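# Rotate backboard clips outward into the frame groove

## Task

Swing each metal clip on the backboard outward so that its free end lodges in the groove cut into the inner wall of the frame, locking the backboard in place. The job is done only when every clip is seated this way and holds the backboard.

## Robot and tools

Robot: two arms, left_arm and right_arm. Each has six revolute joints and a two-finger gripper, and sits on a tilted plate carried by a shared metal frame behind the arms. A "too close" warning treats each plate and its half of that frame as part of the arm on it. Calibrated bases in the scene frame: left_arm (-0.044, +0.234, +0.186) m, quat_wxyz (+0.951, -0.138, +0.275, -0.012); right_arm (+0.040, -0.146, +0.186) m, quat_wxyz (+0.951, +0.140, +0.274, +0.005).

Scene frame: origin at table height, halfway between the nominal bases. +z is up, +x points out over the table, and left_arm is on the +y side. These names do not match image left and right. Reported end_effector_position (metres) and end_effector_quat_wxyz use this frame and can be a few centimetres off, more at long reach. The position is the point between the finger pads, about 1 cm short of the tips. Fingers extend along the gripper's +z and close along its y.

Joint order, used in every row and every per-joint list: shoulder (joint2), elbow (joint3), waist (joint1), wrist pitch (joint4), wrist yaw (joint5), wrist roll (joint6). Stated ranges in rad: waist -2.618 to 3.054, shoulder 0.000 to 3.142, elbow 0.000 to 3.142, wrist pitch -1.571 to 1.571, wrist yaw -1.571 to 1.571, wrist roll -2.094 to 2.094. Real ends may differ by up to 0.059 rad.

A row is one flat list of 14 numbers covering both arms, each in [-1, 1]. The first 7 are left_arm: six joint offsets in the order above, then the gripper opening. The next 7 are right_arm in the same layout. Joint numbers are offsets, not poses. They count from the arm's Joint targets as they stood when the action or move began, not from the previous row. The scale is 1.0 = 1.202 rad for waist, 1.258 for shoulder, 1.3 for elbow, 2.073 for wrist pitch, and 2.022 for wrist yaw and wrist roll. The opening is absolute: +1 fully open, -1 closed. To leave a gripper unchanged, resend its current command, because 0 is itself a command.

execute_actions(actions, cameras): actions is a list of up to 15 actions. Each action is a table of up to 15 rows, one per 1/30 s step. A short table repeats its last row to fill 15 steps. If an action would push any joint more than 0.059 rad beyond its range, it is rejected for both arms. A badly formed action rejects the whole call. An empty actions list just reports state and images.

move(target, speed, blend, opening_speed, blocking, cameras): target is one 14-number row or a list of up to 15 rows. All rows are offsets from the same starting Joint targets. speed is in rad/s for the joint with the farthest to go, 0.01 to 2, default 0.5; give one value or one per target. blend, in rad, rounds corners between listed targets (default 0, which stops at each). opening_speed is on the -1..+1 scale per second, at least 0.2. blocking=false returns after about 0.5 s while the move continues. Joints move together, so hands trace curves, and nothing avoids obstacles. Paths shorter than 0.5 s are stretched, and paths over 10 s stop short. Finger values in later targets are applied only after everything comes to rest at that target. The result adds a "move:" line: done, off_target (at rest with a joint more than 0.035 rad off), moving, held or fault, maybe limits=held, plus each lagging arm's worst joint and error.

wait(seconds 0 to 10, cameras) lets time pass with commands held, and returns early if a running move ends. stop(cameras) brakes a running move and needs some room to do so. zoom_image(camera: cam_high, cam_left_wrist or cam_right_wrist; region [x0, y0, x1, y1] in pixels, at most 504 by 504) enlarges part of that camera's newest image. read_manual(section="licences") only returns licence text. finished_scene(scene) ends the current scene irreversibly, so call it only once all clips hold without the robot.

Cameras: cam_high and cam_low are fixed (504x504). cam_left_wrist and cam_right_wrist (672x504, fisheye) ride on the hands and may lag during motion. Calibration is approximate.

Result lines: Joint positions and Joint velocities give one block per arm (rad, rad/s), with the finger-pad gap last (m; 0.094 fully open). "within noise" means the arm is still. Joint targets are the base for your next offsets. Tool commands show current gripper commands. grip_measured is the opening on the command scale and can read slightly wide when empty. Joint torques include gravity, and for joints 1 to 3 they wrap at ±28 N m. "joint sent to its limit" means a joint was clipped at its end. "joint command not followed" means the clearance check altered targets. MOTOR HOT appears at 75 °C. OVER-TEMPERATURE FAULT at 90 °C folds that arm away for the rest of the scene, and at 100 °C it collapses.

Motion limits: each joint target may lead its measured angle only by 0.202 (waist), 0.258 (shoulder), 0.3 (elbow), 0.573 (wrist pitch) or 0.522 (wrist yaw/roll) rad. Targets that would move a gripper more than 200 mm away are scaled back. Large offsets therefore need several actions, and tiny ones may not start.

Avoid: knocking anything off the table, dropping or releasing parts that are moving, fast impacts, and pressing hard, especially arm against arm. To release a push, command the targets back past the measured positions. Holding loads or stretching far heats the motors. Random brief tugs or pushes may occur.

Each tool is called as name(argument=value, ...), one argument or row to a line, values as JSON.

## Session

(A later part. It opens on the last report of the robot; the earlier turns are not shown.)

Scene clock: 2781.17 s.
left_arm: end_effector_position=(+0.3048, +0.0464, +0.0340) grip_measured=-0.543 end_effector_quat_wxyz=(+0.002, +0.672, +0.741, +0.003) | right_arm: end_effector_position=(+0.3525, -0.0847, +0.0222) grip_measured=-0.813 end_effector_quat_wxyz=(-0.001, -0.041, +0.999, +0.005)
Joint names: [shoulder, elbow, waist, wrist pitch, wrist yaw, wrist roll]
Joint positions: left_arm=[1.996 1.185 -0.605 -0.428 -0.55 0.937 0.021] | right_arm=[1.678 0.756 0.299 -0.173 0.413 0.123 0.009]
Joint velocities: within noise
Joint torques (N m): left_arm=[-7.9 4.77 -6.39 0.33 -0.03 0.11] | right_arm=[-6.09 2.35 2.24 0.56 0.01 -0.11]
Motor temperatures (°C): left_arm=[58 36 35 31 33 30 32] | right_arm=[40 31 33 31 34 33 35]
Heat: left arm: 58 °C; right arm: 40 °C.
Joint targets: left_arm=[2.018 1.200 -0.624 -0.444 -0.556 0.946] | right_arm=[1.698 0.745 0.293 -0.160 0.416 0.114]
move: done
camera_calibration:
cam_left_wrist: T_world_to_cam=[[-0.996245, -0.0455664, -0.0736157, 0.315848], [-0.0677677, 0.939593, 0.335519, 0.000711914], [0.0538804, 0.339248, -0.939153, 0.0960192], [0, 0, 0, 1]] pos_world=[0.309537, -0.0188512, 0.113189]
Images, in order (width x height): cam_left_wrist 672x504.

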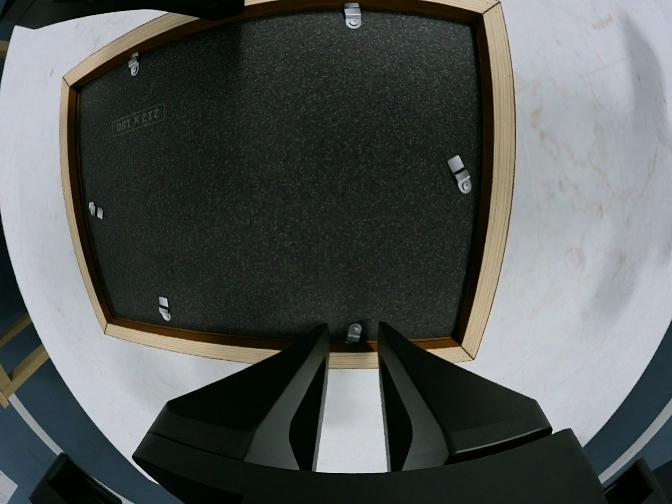

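move(
  target=[
    [0,-0.0215,0.0241,0.013,0.0074,0,-0.6, 0,0,0,0,0,0,-1],
    [0.0125,-0.0392,0.0532,0.041,0.0165,0.0153,-0.6, 0,0,0,0,0,0,-1],
  ],
  speed=[0.1,0.08],
  cameras=["cam_left_wrist"],
)

zoom_image(
  camera="cam_left_wrist",
  region=[300, 290, 420, 380],
)

Scene clock: 2857.50 s.
left_arm: end_effector_position=(+0.3054, +0.0517, +0.0205) grip_measured=-0.597 end_effector_quat_wxyz=(+0.005, +0.668, +0.744, -0.002) | right_arm: end_effector_position=(+0.3525, -0.0847, +0.0222) grip_measured=-0.813 end_effector_quat_wxyz=(-0.001, -0.041, +0.999, +0.005)
Joint names: [shoulder, elbow, waist, wrist pitch, wrist yaw, wrist roll]
Joint positions: left_arm=[2.01 1.162 -0.57 -0.366 -0.527 0.968 0.019] | right_arm=[1.678 0.756 0.299 -0.173 0.413 0.123 0.009]
Joint velocities: within noise
Joint torques (N m): left_arm=[-7.8 1.91 -3.88 0.56 0.09 0.1] | right_arm=[-6.05 2.51 2.37 0.58 0.02 -0.11]
Motor temperatures (°C): left_arm=[54 36 37 31 33 30 31] | right_arm=[39 31 33 31 34 33 36]
Heat: left arm: 54 °C; right arm: 39 °C.
Joint targets: left_arm=[2.034 1.149 -0.561 -0.360 -0.523 0.977] | right_arm=[1.698 0.745 0.293 -0.160 0.416 0.114]
move: done
camera_calibration:
cam_left_wrist: T_world_to_cam=[[-0.995825, -0.0570007, -0.0712986, 0.31612], [-0.0771822, 0.942816, 0.324253, 0.00315653], [0.0487388, 0.328402, -0.94328, 0.0837178], [0, 0, 0, 1]] pos_world=[0.310964, -0.0124501, 0.100485]
Images, in order (width x height): cam_left_wrist 672x504.

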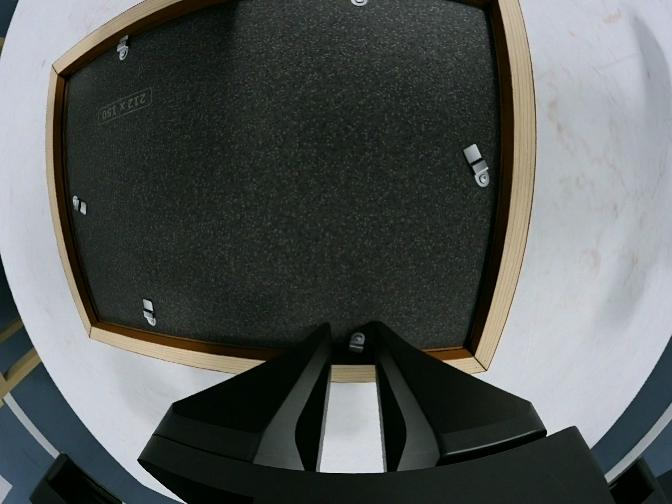

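Scaled by 4.200 from the camera's 672x504 image, which has a finer 960x720 frame.

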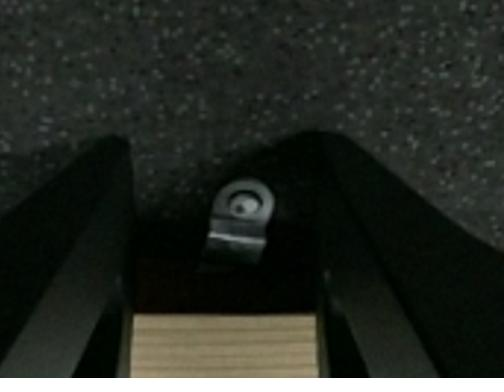

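move(
  target=[-0.0016,-0.0125,0.0055,0.0035,0.0015,0.0,-0.6, 0,0,0,0,0,0,-1],
  speed=0.05,
  cameras=["cam_left_wrist"],
)

zoom_image(
  camera="cam_left_wrist",
  region=[300, 290, 420, 380],
)

Scene clock: 2870.67 s.
left_arm: end_effector_position=(+0.3045, +0.0518, +0.0191) grip_measured=-0.597 end_effector_quat_wxyz=(+0.007, +0.667, +0.745, -0.002) | right_arm: end_effector_position=(+0.3525, -0.0847, +0.0222) grip_measured=-0.813 end_effector_quat_wxyz=(-0.001, -0.041, +0.999, +0.005)
Joint names: [shoulder, elbow, waist, wrist pitch, wrist yaw, wrist roll]
Joint positions: left_arm=[2.01 1.153 -0.568 -0.352 -0.525 0.969 0.019] | right_arm=[1.678 0.756 0.299 -0.173 0.413 0.123 0.009]
Joint velocities: within noise
Joint torques (N m): left_arm=[-7.94 1.2 -3.44 0.5 0.08 0.1] | right_arm=[-5.97 2.45 2.15 0.58 0.05 -0.09]
Motor temperatures (°C): left_arm=[55 35 36 31 33 30 31] | right_arm=[39 31 33 31 34 33 36]
Heat: left arm: 55 °C; right arm: 39 °C.
Joint targets: left_arm=[2.032 1.133 -0.554 -0.352 -0.520 0.977] | right_arm=[1.698 0.745 0.293 -0.160 0.416 0.114]
move: done
camera_calibration:
cam_left_wrist: T_world_to_cam=[[-0.995449, -0.0599724, -0.0740642, 0.315226], [-0.0807575, 0.94348, 0.321439, 0.00458605], [0.0506007, 0.325957, -0.944029, 0.0819793], [0, 0, 0, 1]] pos_world=[0.310013, -0.0121437, 0.0992637]
Images, in order (width x height): cam_left_wrist 672x504.

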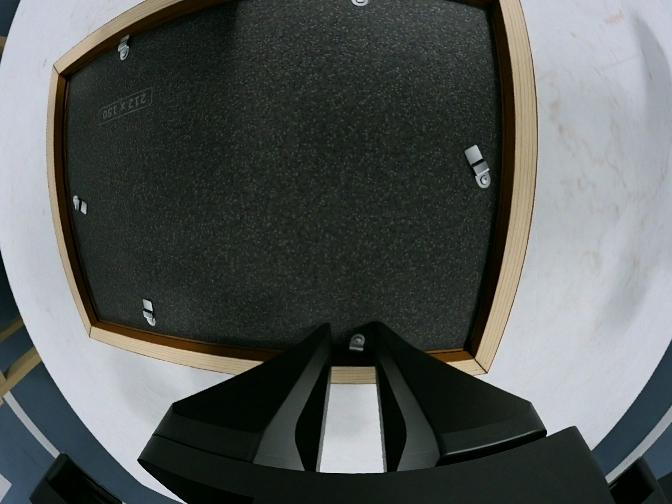

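Scaled by 4.200 from the camera's 672x504 image, which has a finer 960x720 frame.

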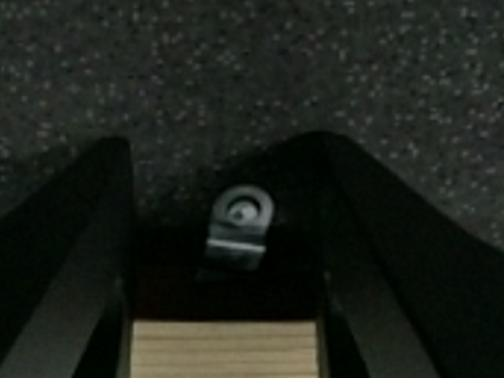

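move(
  target=[0,-0.006,0,0,0,0,-0.95, 0,0,0,0,0,0,-1],
  speed=0.05,
  opening_speed=0.2,
  cameras=["cam_left_wrist"],
)

zoom_image(
  camera="cam_left_wrist",
  region=[300, 290, 420, 380],
)

move(
  target=[0,0,0,0,0,0,-0.6, 0,0,0,0,0,0,-1],
  speed=0.05,
  opening_speed=0.5,
  cameras=["cam_left_wrist"],
)

zoom_image(
  camera="cam_left_wrist",
  region=[300, 290, 420, 380],
)

Scene clock: 2889.83 s.
left_arm: end_effector_position=(+0.3028, +0.0514, +0.0184) grip_measured=-0.945 end_effector_quat_wxyz=(+0.007, +0.667, +0.745, -0.004) | right_arm: end_effector_position=(+0.3525, -0.0847, +0.0222) grip_measured=-0.813 end_effector_quat_wxyz=(-0.001, -0.041, +0.999, +0.005)
Joint names: [shoulder, elbow, waist, wrist pitch, wrist yaw, wrist roll]
Joint positions: left_arm=[2.01 1.148 -0.568 -0.347 -0.521 0.97 0.003] | right_arm=[1.678 0.756 0.299 -0.173 0.413 0.123 0.009]
Joint velocities: within noise
Joint torques (N m): left_arm=[-7.92 1.03 -3.41 0.46 0.05 0.09] | right_arm=[-6.16 2.39 2.25 0.58 -0.02 -0.1]
Motor temperatures (°C): left_arm=[55 35 35 31 33 30 31] | right_arm=[39 31 33 31 34 33 36]
Heat: left arm: 55 °C; right arm: 39 °C.
Joint targets: left_arm=[2.032 1.125 -0.554 -0.352 -0.520 0.977] | right_arm=[1.698 0.745 0.293 -0.160 0.416 0.114]
move: done
camera_calibration:
cam_left_wrist: T_world_to_cam=[[-0.995683, -0.0593998, -0.0713217, 0.313404], [-0.0791649, 0.944628, 0.31845, 0.00453893], [0.0484566, 0.322722, -0.945253, 0.0823649], [0, 0, 0, 1]] pos_world=[0.30842, -0.0122524, 0.0987628]
Images, in order (width x height): cam_left_wrist 672x504.

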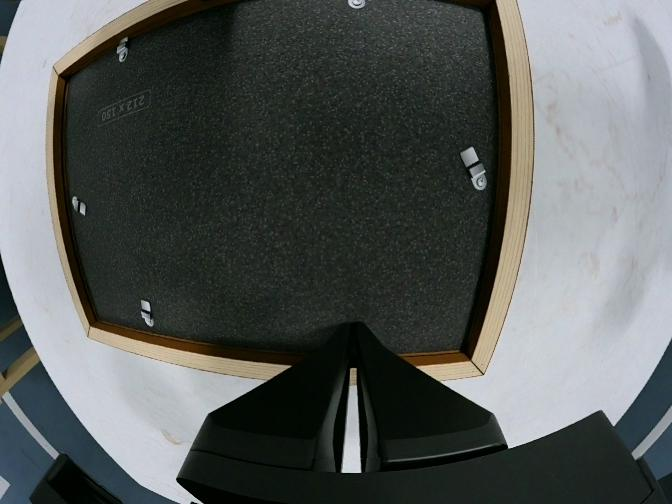

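Scaled by 4.200 from the camera's 672x504 image, which has a finer 960x720 frame.

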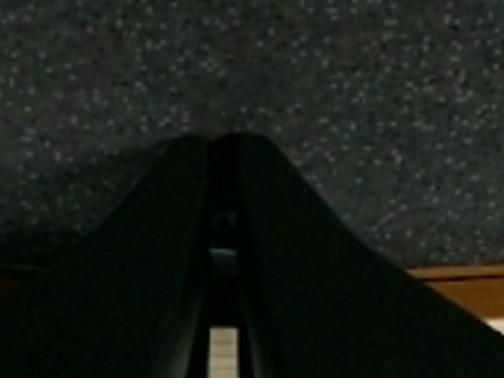

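Scene clock: 2890.73 s.
left_arm: end_effector_position=(+0.3064, +0.0514, +0.0186) grip_measured=-0.603 end_effector_quat_wxyz=(+0.012, +0.665, +0.747, +0.002) | right_arm: end_effector_position=(+0.3525, -0.0847, +0.0222) grip_measured=-0.813 end_effector_quat_wxyz=(-0.001, -0.041, +0.999, +0.005)
Joint names: [shoulder, elbow, waist, wrist pitch, wrist yaw, wrist roll]
Joint positions: left_arm=[2.01 1.148 -0.568 -0.333 -0.53 0.97 0.019] | right_arm=[1.678 0.756 0.299 -0.173 0.413 0.123 0.009]
Joint velocities: within noise
Joint torques (N m): left_arm=[-7.88 1.06 -3.47 0.35 0.12 0.09] | right_arm=[-6.16 2.44 2.36 0.59 0.01 -0.1]
Motor temperatures (°C): left_arm=[55 35 35 31 33 30 31] | right_arm=[39 31 33 31 34 33 36]
Heat: left arm: 55 °C; right arm: 39 °C.
Joint targets: left_arm=[2.032 1.125 -0.554 -0.352 -0.520 0.977] | right_arm=[1.698 0.745 0.293 -0.160 0.416 0.114]
move: done
camera_calibration:
cam_left_wrist: T_world_to_cam=[[-0.994066, -0.0661317, -0.0863671, 0.317132], [-0.090499, 0.943315, 0.319323, 0.00829284], [0.060354, 0.325244, -0.943702, 0.0785307], [0, 0, 0, 1]] pos_world=[0.311261, -0.0123919, 0.0988512]
Images, in order (width x height): cam_left_wrist 672x504.

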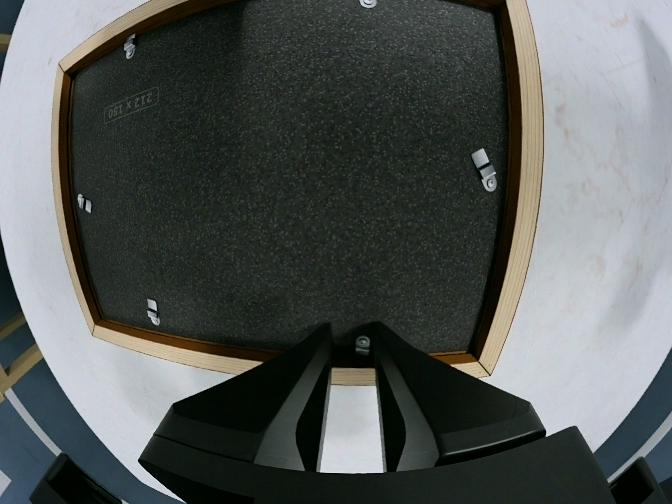

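Scaled by 4.200 from the camera's 672x504 image, which has a finer 960x720 frame.

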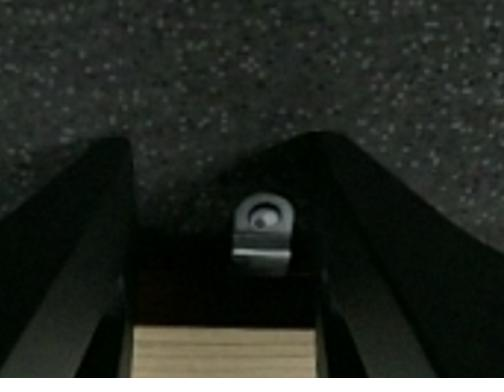

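move(
  target=[
    [-0.0334,0.0115,-0.0466,-0.0425,-0.0124,-0.0134,-0.6, 0,0,0,0,0,0,-1],
    [-0.0334,0.0115,-0.0466,-0.0425,-0.0124,-0.0134,-0.6, 0,0,0,0,0,0,-0.4],
    [-0.0334,0.0115,-0.0466,-0.0425,-0.0124,-0.0134,-0.6, -0.1097,0.0038,0.0524,-0.068,0.0178,0.0178,-0.4],
    [-0.0334,0.0115,-0.0466,-0.0425,-0.0124,-0.0134,-0.6, 0.0692,0.3262,0.0108,-0.165,0.0025,0,-0.4],
  ],
  speed=[0.15,0.15,0.25,0.5],
  cameras=["cam_right_wrist","cam_left_wrist"],
)

Scene clock: 2939.53 s.
left_arm: end_effector_position=(+0.2893, +0.0517, +0.0233) grip_measured=-0.603 end_effector_quat_wxyz=(-0.014, +0.683, +0.730, -0.005) | right_arm: end_effector_position=(+0.4396, -0.0757, +0.0524) grip_measured=-0.402 end_effector_quat_wxyz=(+0.006, -0.045, +0.999, +0.002)
Joint names: [shoulder, elbow, waist, wrist pitch, wrist yaw, wrist roll]
Joint positions: left_arm=[2.009 1.148 -0.594 -0.411 -0.536 0.959 0.019] | right_arm=[1.759 1.155 0.315 -0.484 0.428 0.123 0.028]
Joint velocities: within noise
Joint torques (N m): left_arm=[-11.6 2.35 -6.08 0.12 -0.06 -0.07] | right_arm=[-7.62 6.08 2.63 0.37 -0.04 -0.06]
Motor temperatures (°C): left_arm=[57 35 35 31 33 30 30] | right_arm=[39 31 33 31 34 33 36]
Heat: left arm: 57 °C; right arm: 39 °C.
Joint targets: left_arm=[1.990 1.140 -0.610 -0.440 -0.545 0.950] | right_arm=[1.785 1.170 0.306 -0.502 0.421 0.115]
move: done
camera_calibration:
cam_left_wrist: T_world_to_cam=[[-0.999116, -0.0156676, -0.0390167, 0.298275], [-0.0281859, 0.938167, 0.345033, -0.0133976], [0.0311983, 0.345828, -0.937779, 0.091224], [0, 0, 0, 1]] pos_world=[0.294788, -0.0143053, 0.101808]
cam_right_wrist: T_world_to_cam=[[0.0343218, -0.995665, -0.0864431, -0.0770559], [-0.943722, -0.0607571, 0.325111, 0.429504], [-0.328954, 0.0704199, -0.941717, 0.303598], [0, 0, 0, 1]] pos_world=[0.507847, -0.0720059, 0.139606]
Images, in order (width x height): cam_left_wrist 672x504, cam_right_wrist 672x504.

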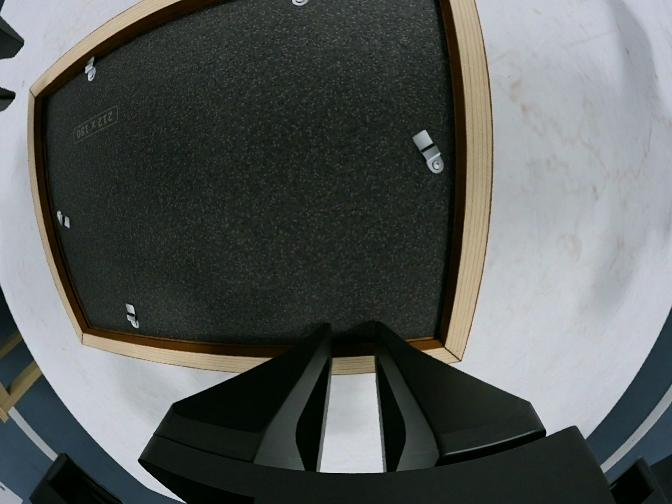

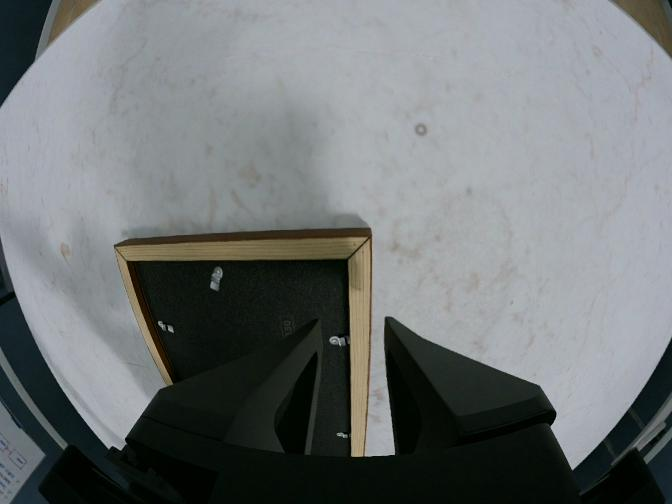

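execute_actions(
  actions=[],
)

Scene clock: 2993.60 s.
left_arm: end_effector_position=(+0.2893, +0.0517, +0.0233) grip_measured=-0.603 end_effector_quat_wxyz=(-0.014, +0.683, +0.730, -0.005) | right_arm: end_effector_position=(+0.4394, -0.0757, +0.0524) grip_measured=-0.402 end_effector_quat_wxyz=(+0.005, -0.046, +0.999, +0.002)
Joint names: [shoulder, elbow, waist, wrist pitch, wrist yaw, wrist roll]
Joint positions: left_arm=[2.009 1.148 -0.594 -0.411 -0.536 0.959 0.019] | right_arm=[1.759 1.155 0.315 -0.485 0.428 0.123 0.028]
Joint velocities: within noise
Joint torques (N m): left_arm=[-11.62 2.35 -6.09 0.13 -0.05 -0.07] | right_arm=[-7.58 6.22 2.59 0.35 -0.04 -0.08]
Motor temperatures (°C): left_arm=[62 35 36 31 33 30 30] | right_arm=[42 32 33 31 34 33 34]
Heat: left arm: 62 °C; right arm: 42 °C.
Joint targets: left_arm=[1.990 1.140 -0.610 -0.440 -0.545 0.950] | right_arm=[1.785 1.170 0.306 -0.502 0.421 0.115]
Tool commands: left_gripper/opening=-0.6 right_gripper/opening=-0.4
camera_calibration:
cam_left_wrist: T_world_to_cam=[[-0.999116, -0.0156676, -0.0390167, 0.298275], [-0.0281859, 0.938167, 0.345033, -0.0133976], [0.0311983, 0.345828, -0.937779, 0.091224], [0, 0, 0, 1]] pos_world=[0.294788, -0.0143053, 0.101808]
cam_right_wrist: T_world_to_cam=[[0.035087, -0.995623, -0.0866218, -0.0773608], [-0.943313, -0.0616181, 0.326134, 0.428948], [-0.330044, 0.0702684, -0.941346, 0.303953], [0, 0, 0, 1]] pos_world=[0.507664, -0.0719495, 0.139529]

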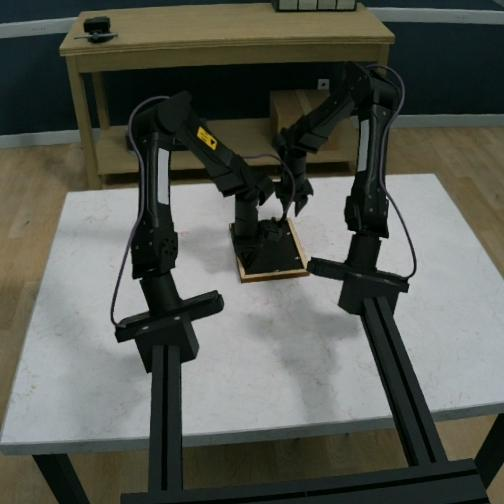

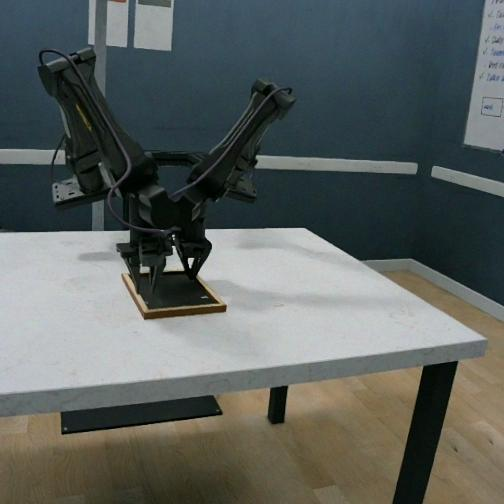

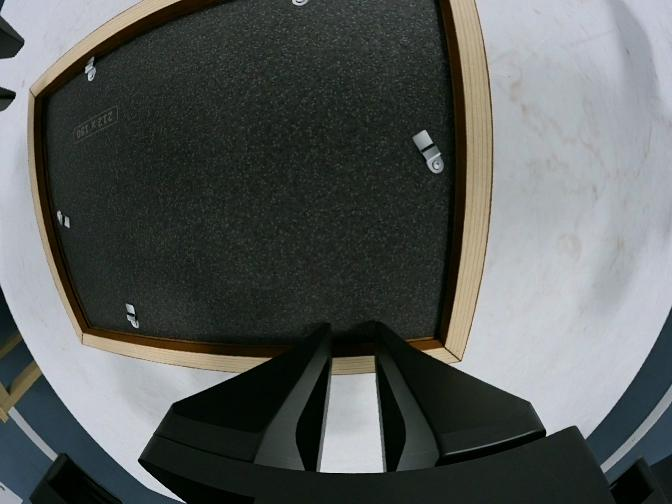

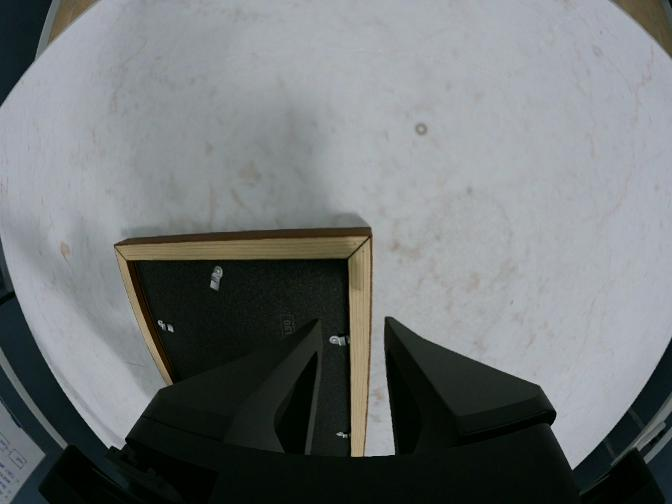

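zoom_image(
  camera="cam_right_wrist",
  region=[110, 220, 380, 440],
)

zoom_image(
  camera="cam_left_wrist",
  region=[20, 0, 500, 380],
)

Scaled by 1.867 from the camera's 672x504 image, which has a finer 960x720 frame.

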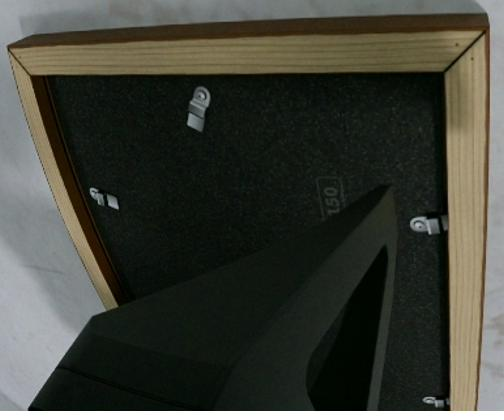

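Scaled by 1.050 from the camera's 672x504 image, which has a finer 960x720 frame.

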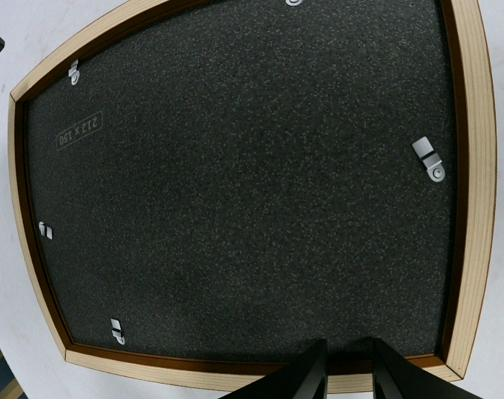

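move(
  target=[
    [-0.0397,0,-0.0208,-0.029,-0.005,0,-0.6,0,0,0,0,0,0,-0.4],
    [-0.0819,-0.0808,-0.020,0.015,-0.004,-0.8017,-0.6,0.097,0.0777,0.1398,-0.0174,0.0381,0.0831,-1],
  ],
  speed=[0.1, 0.6],
)

Scene clock: 3072.63 s.
left_arm: end_effector_position=(+0.2733, +0.0648, +0.0423) grip_measured=-0.603 end_effector_quat_wxyz=(-0.011, -0.047, +0.999, +0.008) | right_arm: end_effector_position=(+0.4391, -0.0192, +0.0516) grip_measured=-0.989 end_effector_quat_wxyz=(+0.006, -0.039, +0.999, +0.002)
Joint names: [shoulder, elbow, waist, wrist pitch, wrist yaw, wrist roll]
Joint positions: left_arm=[1.909 1.047 -0.617 -0.421 -0.548 -0.662 0.019] | right_arm=[1.881 1.252 0.453 -0.52 0.489 0.275 0.001]
Joint velocities: within noise
Joint torques (N m): left_arm=[-11.12 1.96 -5.79 0.56 -0.03 -0.05] | right_arm=[-8.02 6.46 5.67 0.33 0.09 0.07]
Motor temperatures (°C): left_arm=[62 35 37 31 33 30 30] | right_arm=[42 33 33 31 34 33 33]
Heat: left arm: 62 °C; right arm: 42 °C.
Joint targets: left_arm=[1.887 1.035 -0.634 -0.409 -0.553 -0.671] | right_arm=[1.907 1.271 0.474 -0.538 0.498 0.283]
move: done
camera_calibration:
cam_left_wrist: T_world_to_cam=[[0.0401065, -0.995807, -0.0822198, 0.0646369], [-0.932896, -0.0667926, 0.353897, 0.279314], [-0.357905, 0.062509, -0.931663, 0.229402], [0, 0, 0, 1]] pos_world=[0.340083, 0.0686823, 0.120191]
cam_right_wrist: T_world_to_cam=[[0.0217331, -0.996009, -0.086569, -0.0152705], [-0.944166, -0.0489207, 0.325819, 0.433066], [-0.328753, 0.0746545, -0.941461, 0.298631], [0, 0, 0, 1]] pos_world=[0.507394, -0.0163178, 0.138726]

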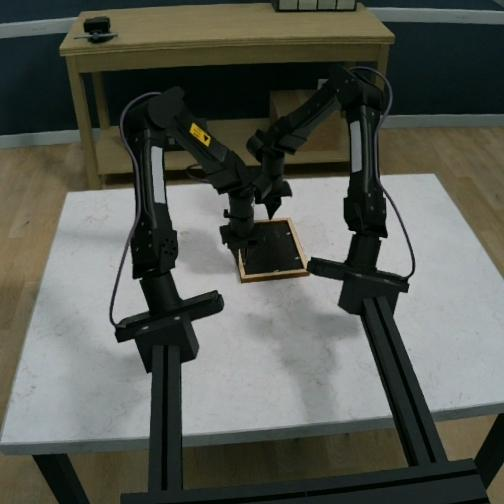

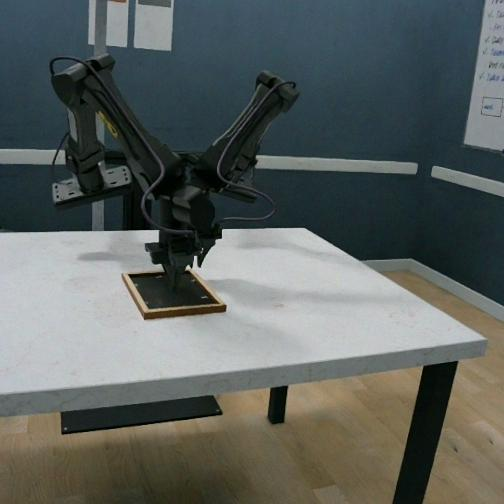

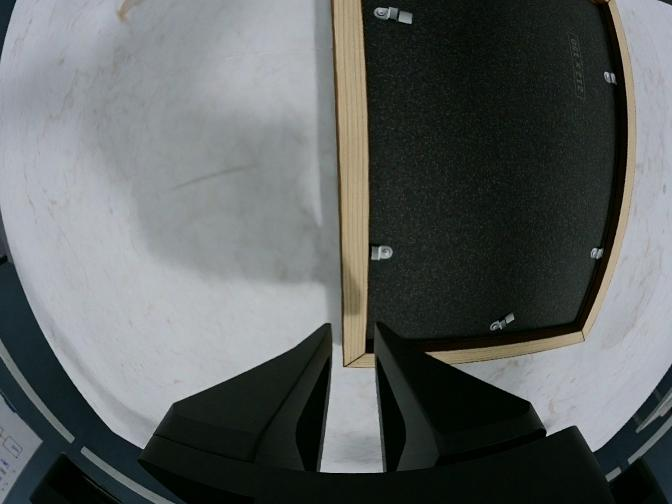

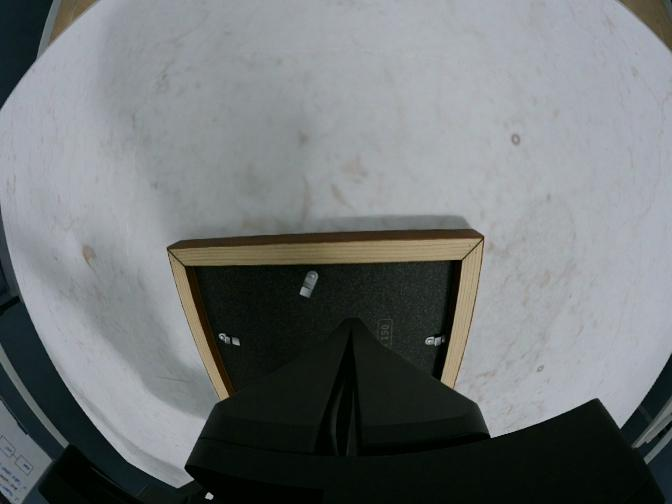

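move(
  target=[
    [0.0676,-0.0238,0.0499,0.0593,0.0129,0.0307,-0.6,0,0,0,0,0,0,-1],
    [0.0676,-0.0238,0.0499,0.0593,0.0129,0.0307,-1,0,0,0,0,0,0,-1],
  ],
  speed=[0.12, 0.2],
  opening_speed=0.3,
  cameras=["cam_left_wrist","cam_right_wrist"],
)

zoom_image(
  camera="cam_right_wrist",
  region=[240, 220, 400, 340],
)

Scene clock: 3107.40 s.
left_arm: end_effector_position=(+0.2741, +0.0655, +0.0203) grip_measured=-0.783 end_effector_quat_wxyz=(-0.003, -0.050, +0.999, +0.000) | right_arm: end_effector_position=(+0.4389, -0.0193, +0.0516) grip_measured=-0.989 end_effector_quat_wxyz=(+0.005, -0.039, +0.999, +0.002)
Joint names: [shoulder, elbow, waist, wrist pitch, wrist yaw, wrist roll]
Joint positions: left_arm=[1.952 1.014 -0.578 -0.297 -0.532 -0.613 0.01] | right_arm=[1.881 1.252 0.453 -0.521 0.489 0.275 0.001]
Joint velocities: within noise
Joint torques (N m): left_arm=[-7.35 1.7 -3.95 0.59 0.07 0.06] | right_arm=[-8.05 6.52 5.67 0.31 0.11 0.08]
Motor temperatures (°C): left_arm=[61 35 36 31 33 30 30] | right_arm=[43 34 35 31 34 33 33]
Heat: left arm: 61 °C; right arm: 43 °C.
Joint targets: left_arm=[1.972 1.004 -0.574 -0.286 -0.527 -0.609] | right_arm=[1.907 1.271 0.474 -0.538 0.498 0.283]
move: done
camera_calibration:
cam_left_wrist: T_world_to_cam=[[0.0488292, -0.996613, -0.0661626, 0.0608322], [-0.938493, -0.0684501, 0.338447, 0.289849], [-0.341829, 0.0455671, -0.938657, 0.205993], [0, 0, 0, 1]] pos_world=[0.339465, 0.0710799, 0.0992827]
cam_right_wrist: T_world_to_cam=[[0.0220428, -0.996052, -0.0859875, -0.0155579], [-0.943986, -0.049061, 0.326318, 0.432821], [-0.329249, 0.073978, -0.941341, 0.298791], [0, 0, 0, 1]] pos_world=[0.507297, -0.0163658, 0.138689]
Images, in order (width x height): cam_left_wrist 672x504, cam_right_wrist 672x504.

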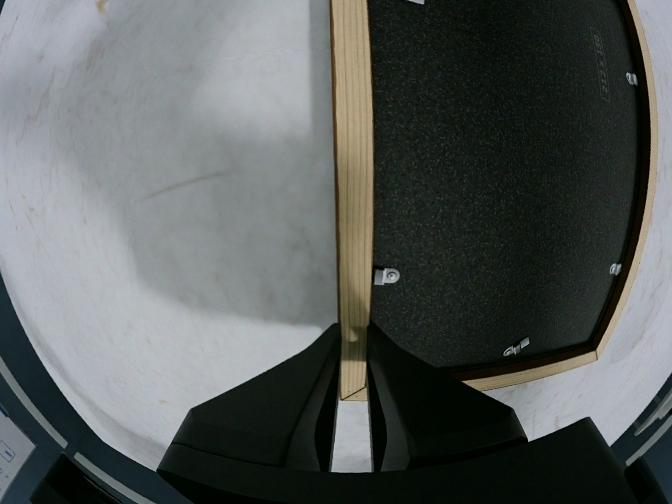

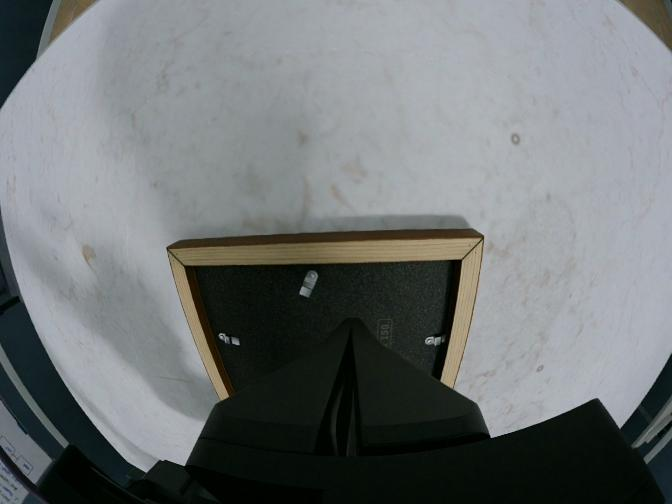

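Scaled by 3.150 from the camera's 672x504 image, which has a finer 960x720 frame.

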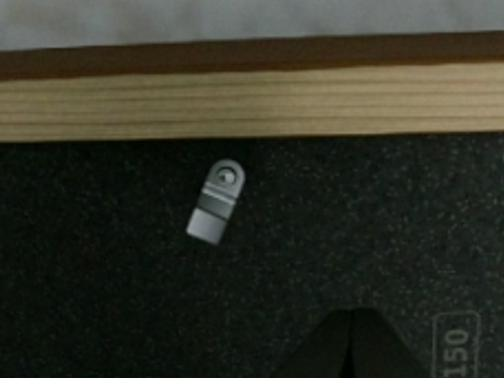

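move(
  target=[0,0,0,0,0,0,-1,0.0692,0.0085,-0.0379,0.0487,-0.0124,-0.0232,-1],
  speed=0.1,
  cameras=["cam_left_wrist","cam_right_wrist"],
)

zoom_image(
  camera="cam_right_wrist",
  region=[240, 220, 440, 370],
)

Scene clock: 3141.20 s.
left_arm: end_effector_position=(+0.2741, +0.0655, +0.0203) grip_measured=-0.783 end_effector_quat_wxyz=(-0.003, -0.050, +0.999, +0.000) | right_arm: end_effector_position=(+0.4353, -0.0111, +0.0233) grip_measured=-0.989 end_effector_quat_wxyz=(-0.002, -0.050, +0.999, +0.001)
Joint names: [shoulder, elbow, waist, wrist pitch, wrist yaw, wrist roll]
Joint positions: left_arm=[1.952 1.014 -0.578 -0.297 -0.532 -0.613 0.01] | right_arm=[1.969 1.263 0.437 -0.453 0.479 0.245 0.001]
Joint velocities: within noise
Joint torques (N m): left_arm=[-7.35 1.74 -3.93 0.58 0.08 0.04] | right_arm=[-8.35 6.19 3.59 0.61 -0.11 -0.1]
Motor temperatures (°C): left_arm=[57 34 36 31 33 30 32] | right_arm=[43 34 35 31 34 33 33]
Heat: left arm: 57 °C; right arm: 43 °C.
Joint targets: left_arm=[1.972 1.004 -0.574 -0.286 -0.527 -0.609] | right_arm=[1.994 1.281 0.428 -0.437 0.473 0.236]
move: done
camera_calibration:
cam_left_wrist: T_world_to_cam=[[0.0488292, -0.996613, -0.0661626, 0.0608322], [-0.938493, -0.0684501, 0.338447, 0.289849], [-0.341829, 0.0455671, -0.938657, 0.205993], [0, 0, 0, 1]] pos_world=[0.339465, 0.0710799, 0.0992827]
cam_right_wrist: T_world_to_cam=[[0.0420108, -0.995522, -0.0846817, -0.0184332], [-0.938094, -0.0684701, 0.339547, 0.435902], [-0.343825, 0.0651747, -0.936769, 0.276505], [0, 0, 0, 1]] pos_world=[0.504761, -0.00652552, 0.109451]
Images, in order (width x height): cam_left_wrist 672x504, cam_right_wrist 672x504.

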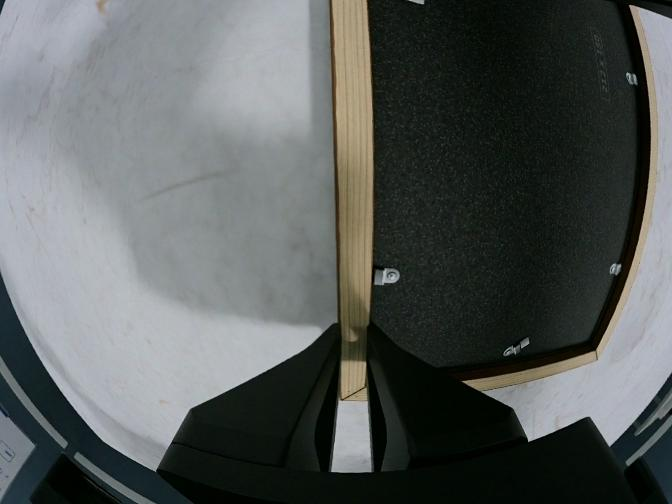

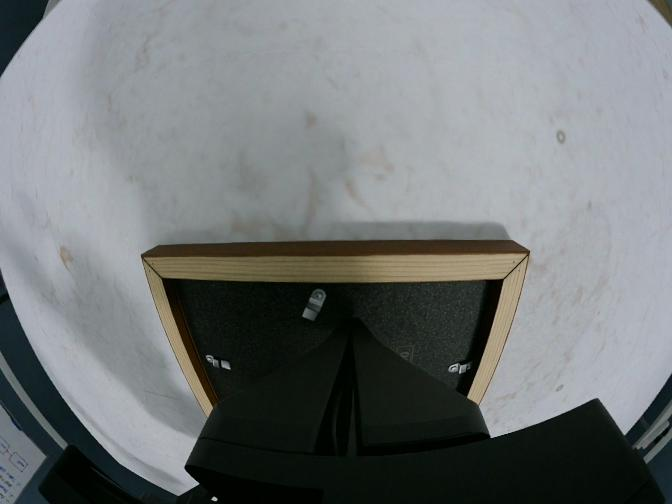

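Scaled by 2.520 from the camera's 672x504 image, which has a finer 960x720 frame.

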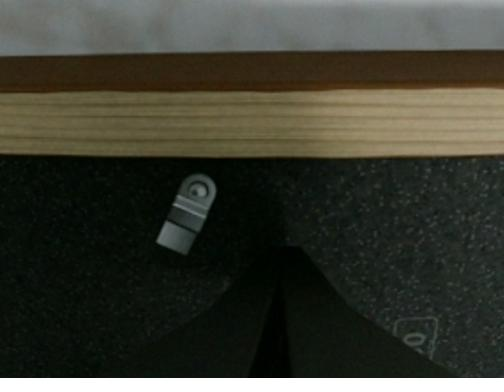

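move(
  target=[0,0,0,0,0,0,-1,0.0111,-0.0015,-0.005,0.0096,-0.0015,-0.0119,-1],
  speed=0.03,
  cameras=[],
)

move(
  target=[0,0,0,0,0,0,-1,0.0019,0,-0.001,0.0016,-0.0002,0,-1],
  speed=0.03,
  cameras=[],
)

move(
  target=[0,0,0,0,0,0,-1,0.0019,0,-0.001,0.0016,-0.0002,0,-1],
  speed=0.03,
  cameras=["cam_right_wrist"],
)

Scene clock: 3175.93 s.
left_arm: end_effector_position=(+0.2741, +0.0655, +0.0203) grip_measured=-0.783 end_effector_quat_wxyz=(-0.003, -0.050, +0.999, +0.000) | right_arm: end_effector_position=(+0.4362, -0.0099, +0.0187) grip_measured=-0.989 end_effector_quat_wxyz=(+0.001, -0.058, +0.998, +0.003)
Joint names: [shoulder, elbow, waist, wrist pitch, wrist yaw, wrist roll]
Joint positions: left_arm=[1.952 1.014 -0.578 -0.297 -0.532 -0.613 0.01] | right_arm=[1.981 1.263 0.433 -0.432 0.476 0.221 0.001]
Joint velocities: within noise
Joint torques (N m): left_arm=[-7.34 1.72 -3.95 0.59 0.08 0.06] | right_arm=[-8.32 5.83 3.48 0.64 -0.05 -0.17]
Motor temperatures (°C): left_arm=[56 34 35 31 33 30 32] | right_arm=[41 34 34 31 34 33 33]
Heat: left arm: 56 °C; right arm: 41 °C.
Joint targets: left_arm=[1.972 1.004 -0.574 -0.286 -0.527 -0.609] | right_arm=[2.008 1.279 0.422 -0.417 0.470 0.212]
move: done
No camera images: "cameras" was empty.

Scene clock: 3176.63 s.
left_arm: end_effector_position=(+0.2741, +0.0655, +0.0203) grip_measured=-0.783 end_effector_quat_wxyz=(-0.003, -0.050, +0.999, +0.000) | right_arm: end_effector_position=(+0.4369, -0.0095, +0.0187) grip_measured=-0.989 end_effector_quat_wxyz=(+0.002, -0.058, +0.998, +0.004)
Joint names: [shoulder, elbow, waist, wrist pitch, wrist yaw, wrist roll]
Joint positions: left_arm=[1.952 1.014 -0.578 -0.297 -0.532 -0.613 0.01] | right_arm=[1.981 1.263 0.433 -0.429 0.475 0.22 0.001]
Joint velocities: within noise
Joint torques (N m): left_arm=[-7.32 1.74 -3.9 0.59 0.07 0.06] | right_arm=[-7.99 5.97 3.41 0.56 -0.08 -0.13]
Motor temperatures (°C): left_arm=[56 34 35 31 33 30 32] | right_arm=[41 34 34 31 34 33 33]
Heat: left arm: 56 °C; right arm: 41 °C.
Joint targets: left_arm=[1.972 1.004 -0.574 -0.286 -0.527 -0.609] | right_arm=[2.011 1.279 0.421 -0.414 0.469 0.212]
move: done
No camera images: "cameras" was empty.

Scene clock: 3177.33 s.
left_arm: end_effector_position=(+0.2741, +0.0655, +0.0203) grip_measured=-0.783 end_effector_quat_wxyz=(-0.003, -0.050, +0.999, +0.000) | right_arm: end_effector_position=(+0.4373, -0.0092, +0.0184) grip_measured=-0.989 end_effector_quat_wxyz=(+0.003, -0.057, +0.998, +0.004)
Joint names: [shoulder, elbow, waist, wrist pitch, wrist yaw, wrist roll]
Joint positions: left_arm=[1.952 1.014 -0.578 -0.297 -0.532 -0.613 0.01] | right_arm=[1.982 1.263 0.433 -0.426 0.475 0.22 0.001]
Joint velocities: within noise
Joint torques (N m): left_arm=[-7.31 1.72 -3.95 0.58 0.09 0.06] | right_arm=[-8.03 5.82 3.36 0.59 -0.06 -0.13]
Motor temperatures (°C): left_arm=[56 34 35 31 33 30 32] | right_arm=[41 34 34 31 34 33 33]
Heat: left arm: 56 °C; right arm: 41 °C.
Joint targets: left_arm=[1.972 1.004 -0.574 -0.286 -0.527 -0.609] | right_arm=[2.013 1.279 0.420 -0.410 0.469 0.212]
move: done
camera_calibration:
cam_right_wrist: T_world_to_cam=[[0.0575896, -0.994268, -0.0900842, -0.0237402], [-0.93982, -0.0844322, 0.331072, 0.440341], [-0.33678, 0.0655967, -0.939296, 0.269384], [0, 0, 0, 1]] pos_world=[0.505932, -0.0040959, 0.105108]
Images, in order (width x height): cam_right_wrist 672x504.

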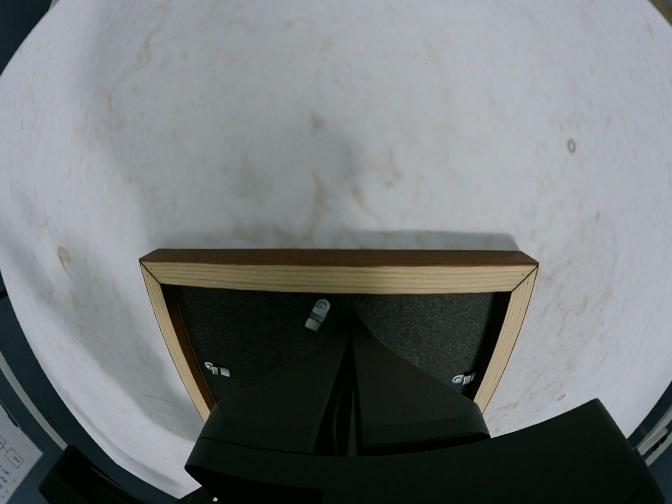

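move(
  target=[
    [0,0,0,0,0,0,-1,0,0,0.0175,-0.0096,0.0074,0.0079,-1],
    [0,0,0,0,0,0,-1,0.0147,0.0131,0.0349,-0.0154,0.0114,0.0183,-1],
  ],
  speed=0.04,
  blend=0.01,
  cameras=["cam_right_wrist"],
)

zoom_image(
  camera="cam_right_wrist",
  region=[240, 220, 440, 370],
)

Scene clock: 3205.27 s.
left_arm: end_effector_position=(+0.2741, +0.0655, +0.0203) grip_measured=-0.783 end_effector_quat_wxyz=(-0.003, -0.050, +0.999, +0.000) | right_arm: end_effector_position=(+0.4407, -0.0049, +0.0184) grip_measured=-0.989 end_effector_quat_wxyz=(+0.007, -0.051, +0.999, +0.001)
Joint names: [shoulder, elbow, waist, wrist pitch, wrist yaw, wrist roll]
Joint positions: left_arm=[1.952 1.014 -0.578 -0.297 -0.532 -0.613 0.01] | right_arm=[1.997 1.283 0.443 -0.43 0.488 0.24 0.001]
Joint velocities: within noise
Joint torques (N m): left_arm=[-7.32 1.73 -3.93 0.59 0.08 0.07] | right_arm=[-7.66 5.74 5.89 0.32 0.05 0.08]
Motor temperatures (°C): left_arm=[56 34 35 31 33 30 33] | right_arm=[42 34 34 31 34 33 33]
Heat: left arm: 56 °C; right arm: 42 °C.
Joint targets: left_arm=[1.972 1.004 -0.574 -0.286 -0.527 -0.609] | right_arm=[2.031 1.297 0.462 -0.442 0.492 0.249]
move: done
camera_calibration:
cam_right_wrist: T_world_to_cam=[[0.0461826, -0.995447, -0.0833787, -0.0147793], [-0.943347, -0.0709155, 0.324141, 0.445703], [-0.328578, 0.0636854, -0.942327, 0.266708], [0, 0, 0, 1]] pos_world=[0.508769, -0.0000901056, 0.105623]
Images, in order (width x height): cam_right_wrist 672x504.

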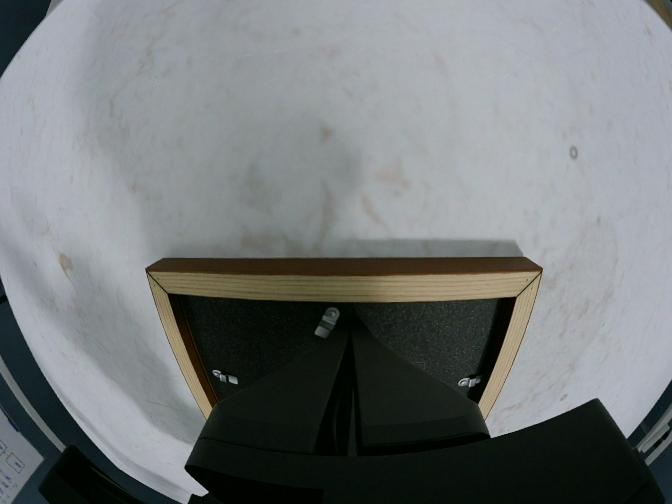

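Scaled by 2.520 from the camera's 672x504 image, which has a finer 960x720 frame.

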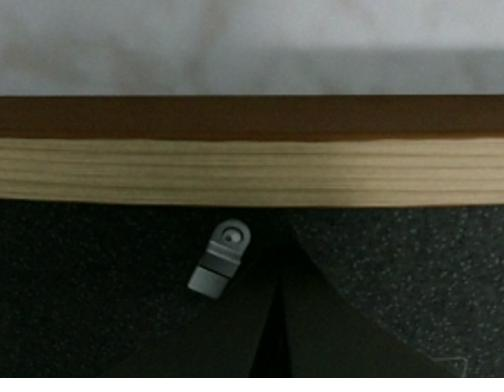

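move(
  target=[0,0,0,0,0,0,-1,-0.0056,-0.0308,0.0,0.016,0,0,-1],
  speed=0.05,
  cameras=["cam_right_wrist"],
)

zoom_image(
  camera="cam_right_wrist",
  region=[240, 220, 440, 370],
)

Scene clock: 3235.07 s.
left_arm: end_effector_position=(+0.2741, +0.0655, +0.0203) grip_measured=-0.783 end_effector_quat_wxyz=(-0.003, -0.050, +0.999, +0.000) | right_arm: end_effector_position=(+0.4404, -0.0049, +0.0181) grip_measured=-0.989 end_effector_quat_wxyz=(+0.009, -0.051, +0.999, -0.002)
Joint names: [shoulder, elbow, waist, wrist pitch, wrist yaw, wrist roll]
Joint positions: left_arm=[1.952 1.014 -0.578 -0.297 -0.532 -0.613 0.01] | right_arm=[1.997 1.278 0.446 -0.423 0.496 0.241 0.001]
Joint velocities: within noise
Joint torques (N m): left_arm=[-7.35 1.76 -3.9 0.59 0.07 0.06] | right_arm=[-8.35 2.82 5.53 0.62 -0.04 0.09]
Motor temperatures (°C): left_arm=[56 34 35 31 33 30 33] | right_arm=[40 34 36 31 34 33 33]
Heat: left arm: 56 °C; right arm: 40 °C.
Joint targets: left_arm=[1.972 1.004 -0.574 -0.286 -0.527 -0.609] | right_arm=[2.024 1.257 0.462 -0.409 0.492 0.249]
move: done
camera_calibration:
cam_right_wrist: T_world_to_cam=[[0.0464411, -0.995864, -0.0780852, -0.0149861], [-0.945023, -0.0691308, 0.319612, 0.44628], [-0.323688, 0.0589493, -0.944326, 0.264207], [0, 0, 0, 1]] pos_world=[0.507961, 0.000352706, 0.105692]
Images, in order (width x height): cam_right_wrist 672x504.

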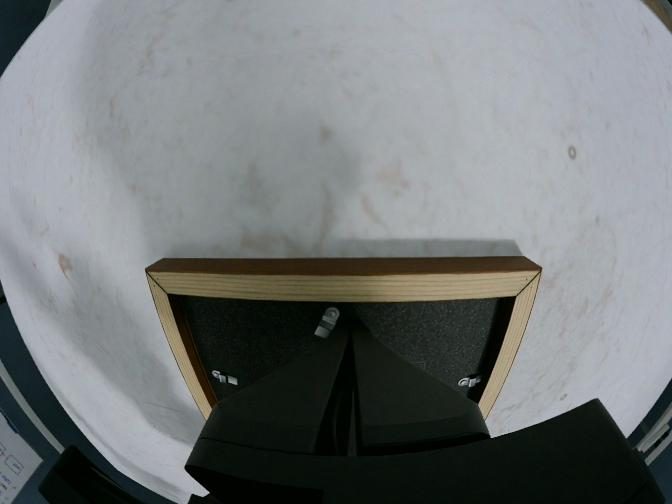

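Scaled by 2.520 from the camera's 672x504 image, which has a finer 960x720 frame.

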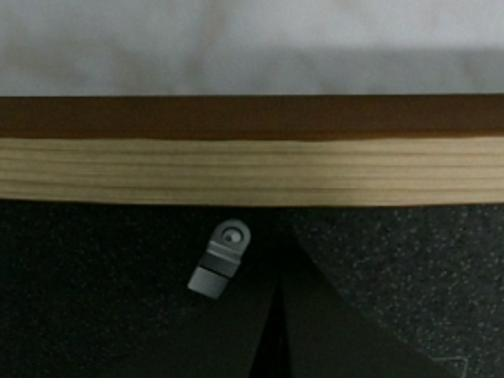

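move(
  target=[0,0,0,0,0,0,-1,-0.0445,0.0015,-0.0029,-0.0246,-0.0059,0,-1],
  speed=0.1,
  cameras=[],
)

Scene clock: 3252.00 s.
left_arm: end_effector_position=(+0.2741, +0.0655, +0.0203) grip_measured=-0.783 end_effector_quat_wxyz=(-0.003, -0.050, +0.999, +0.000) | right_arm: end_effector_position=(+0.4349, -0.0052, +0.0184) grip_measured=-0.989 end_effector_quat_wxyz=(+0.000, -0.056, +0.998, +0.000)
Joint names: [shoulder, elbow, waist, wrist pitch, wrist yaw, wrist roll]
Joint positions: left_arm=[1.952 1.014 -0.578 -0.297 -0.532 -0.613 0.01] | right_arm=[1.994 1.273 0.446 -0.44 0.487 0.241 0.001]
Joint velocities: within noise
Joint torques (N m): left_arm=[-7.34 1.73 -3.97 0.59 0.08 0.05] | right_arm=[-13.29 3.38 5.23 0.26 -0.06 0.07]
Motor temperatures (°C): left_arm=[56 34 35 31 33 30 33] | right_arm=[41 33 36 31 34 33 33]
Heat: left arm: 56 °C; right arm: 41 °C.
Joint targets: left_arm=[1.972 1.004 -0.574 -0.286 -0.527 -0.609] | right_arm=[1.969 1.259 0.458 -0.460 0.480 0.249]
move: done
No camera images: "cameras" was empty.

move(
  target=[
    [0,0,0,0,0,0,-1,0.0366,0.0215,0,0.0039,0.0084,0.0005,-1],
    [0,0,0,0,0,0,-1,0.0485,0.0323,0.0129,0.0014,0.0114,0.0087,-1],
  ],
  speed=0.04,
  blend=0.005,
  cameras=["cam_right_wrist"],
)

zoom_image(
  camera="cam_right_wrist",
  region=[240, 220, 440, 370],
)

Scene clock: 3268.43 s.
left_arm: end_effector_position=(+0.2741, +0.0655, +0.0203) grip_measured=-0.783 end_effector_quat_wxyz=(-0.003, -0.050, +0.999, +0.000) | right_arm: end_effector_position=(+0.4365, -0.0030, +0.0185) grip_measured=-0.989 end_effector_quat_wxyz=(+0.001, -0.050, +0.999, -0.002)
Joint names: [shoulder, elbow, waist, wrist pitch, wrist yaw, wrist roll]
Joint positions: left_arm=[1.952 1.014 -0.578 -0.297 -0.532 -0.613 0.01] | right_arm=[2.002 1.284 0.451 -0.443 0.494 0.258 0.001]
Joint velocities: within noise
Joint torques (N m): left_arm=[-7.32 1.72 -3.97 0.58 0.08 0.06] | right_arm=[-8.24 5.93 6.32 0.32 0.11 0.05]
Motor temperatures (°C): left_arm=[55 34 35 31 33 30 33] | right_arm=[47 33 36 31 34 33 33]
Heat: left arm: 55 °C; right arm: 47 °C.
Joint targets: left_arm=[1.972 1.004 -0.574 -0.286 -0.527 -0.609] | right_arm=[2.030 1.300 0.474 -0.457 0.503 0.266]
move: done
camera_calibration:
cam_right_wrist: T_world_to_cam=[[0.042253, -0.996077, -0.0777488, -0.0111432], [-0.940261, -0.0659561, 0.334006, 0.440346], [-0.337823, 0.0589914, -0.939359, 0.269279], [0, 0, 0, 1]] pos_world=[0.50548, 0.00205885, 0.105006]
Images, in order (width x height): cam_right_wrist 672x504.

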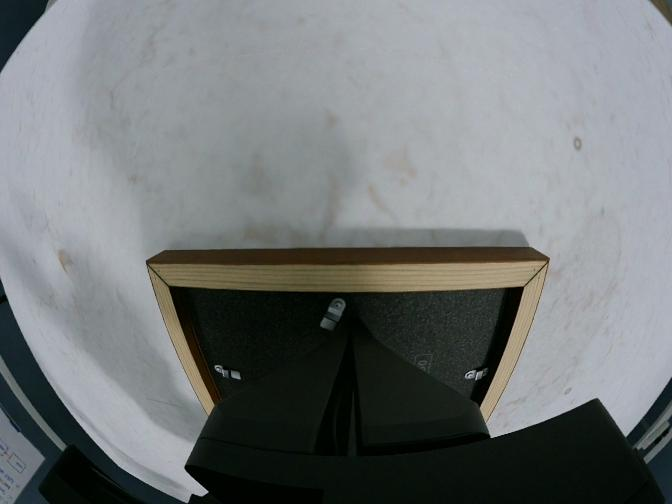

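Scaled by 2.520 from the camera's 672x504 image, which has a finer 960x720 frame.

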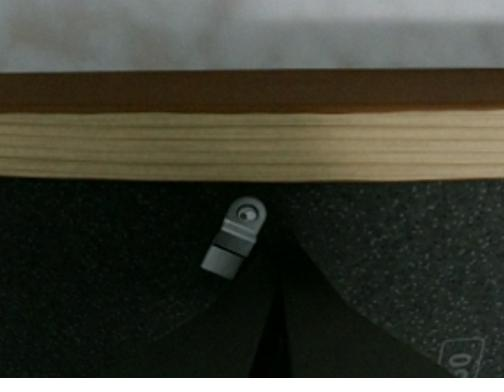

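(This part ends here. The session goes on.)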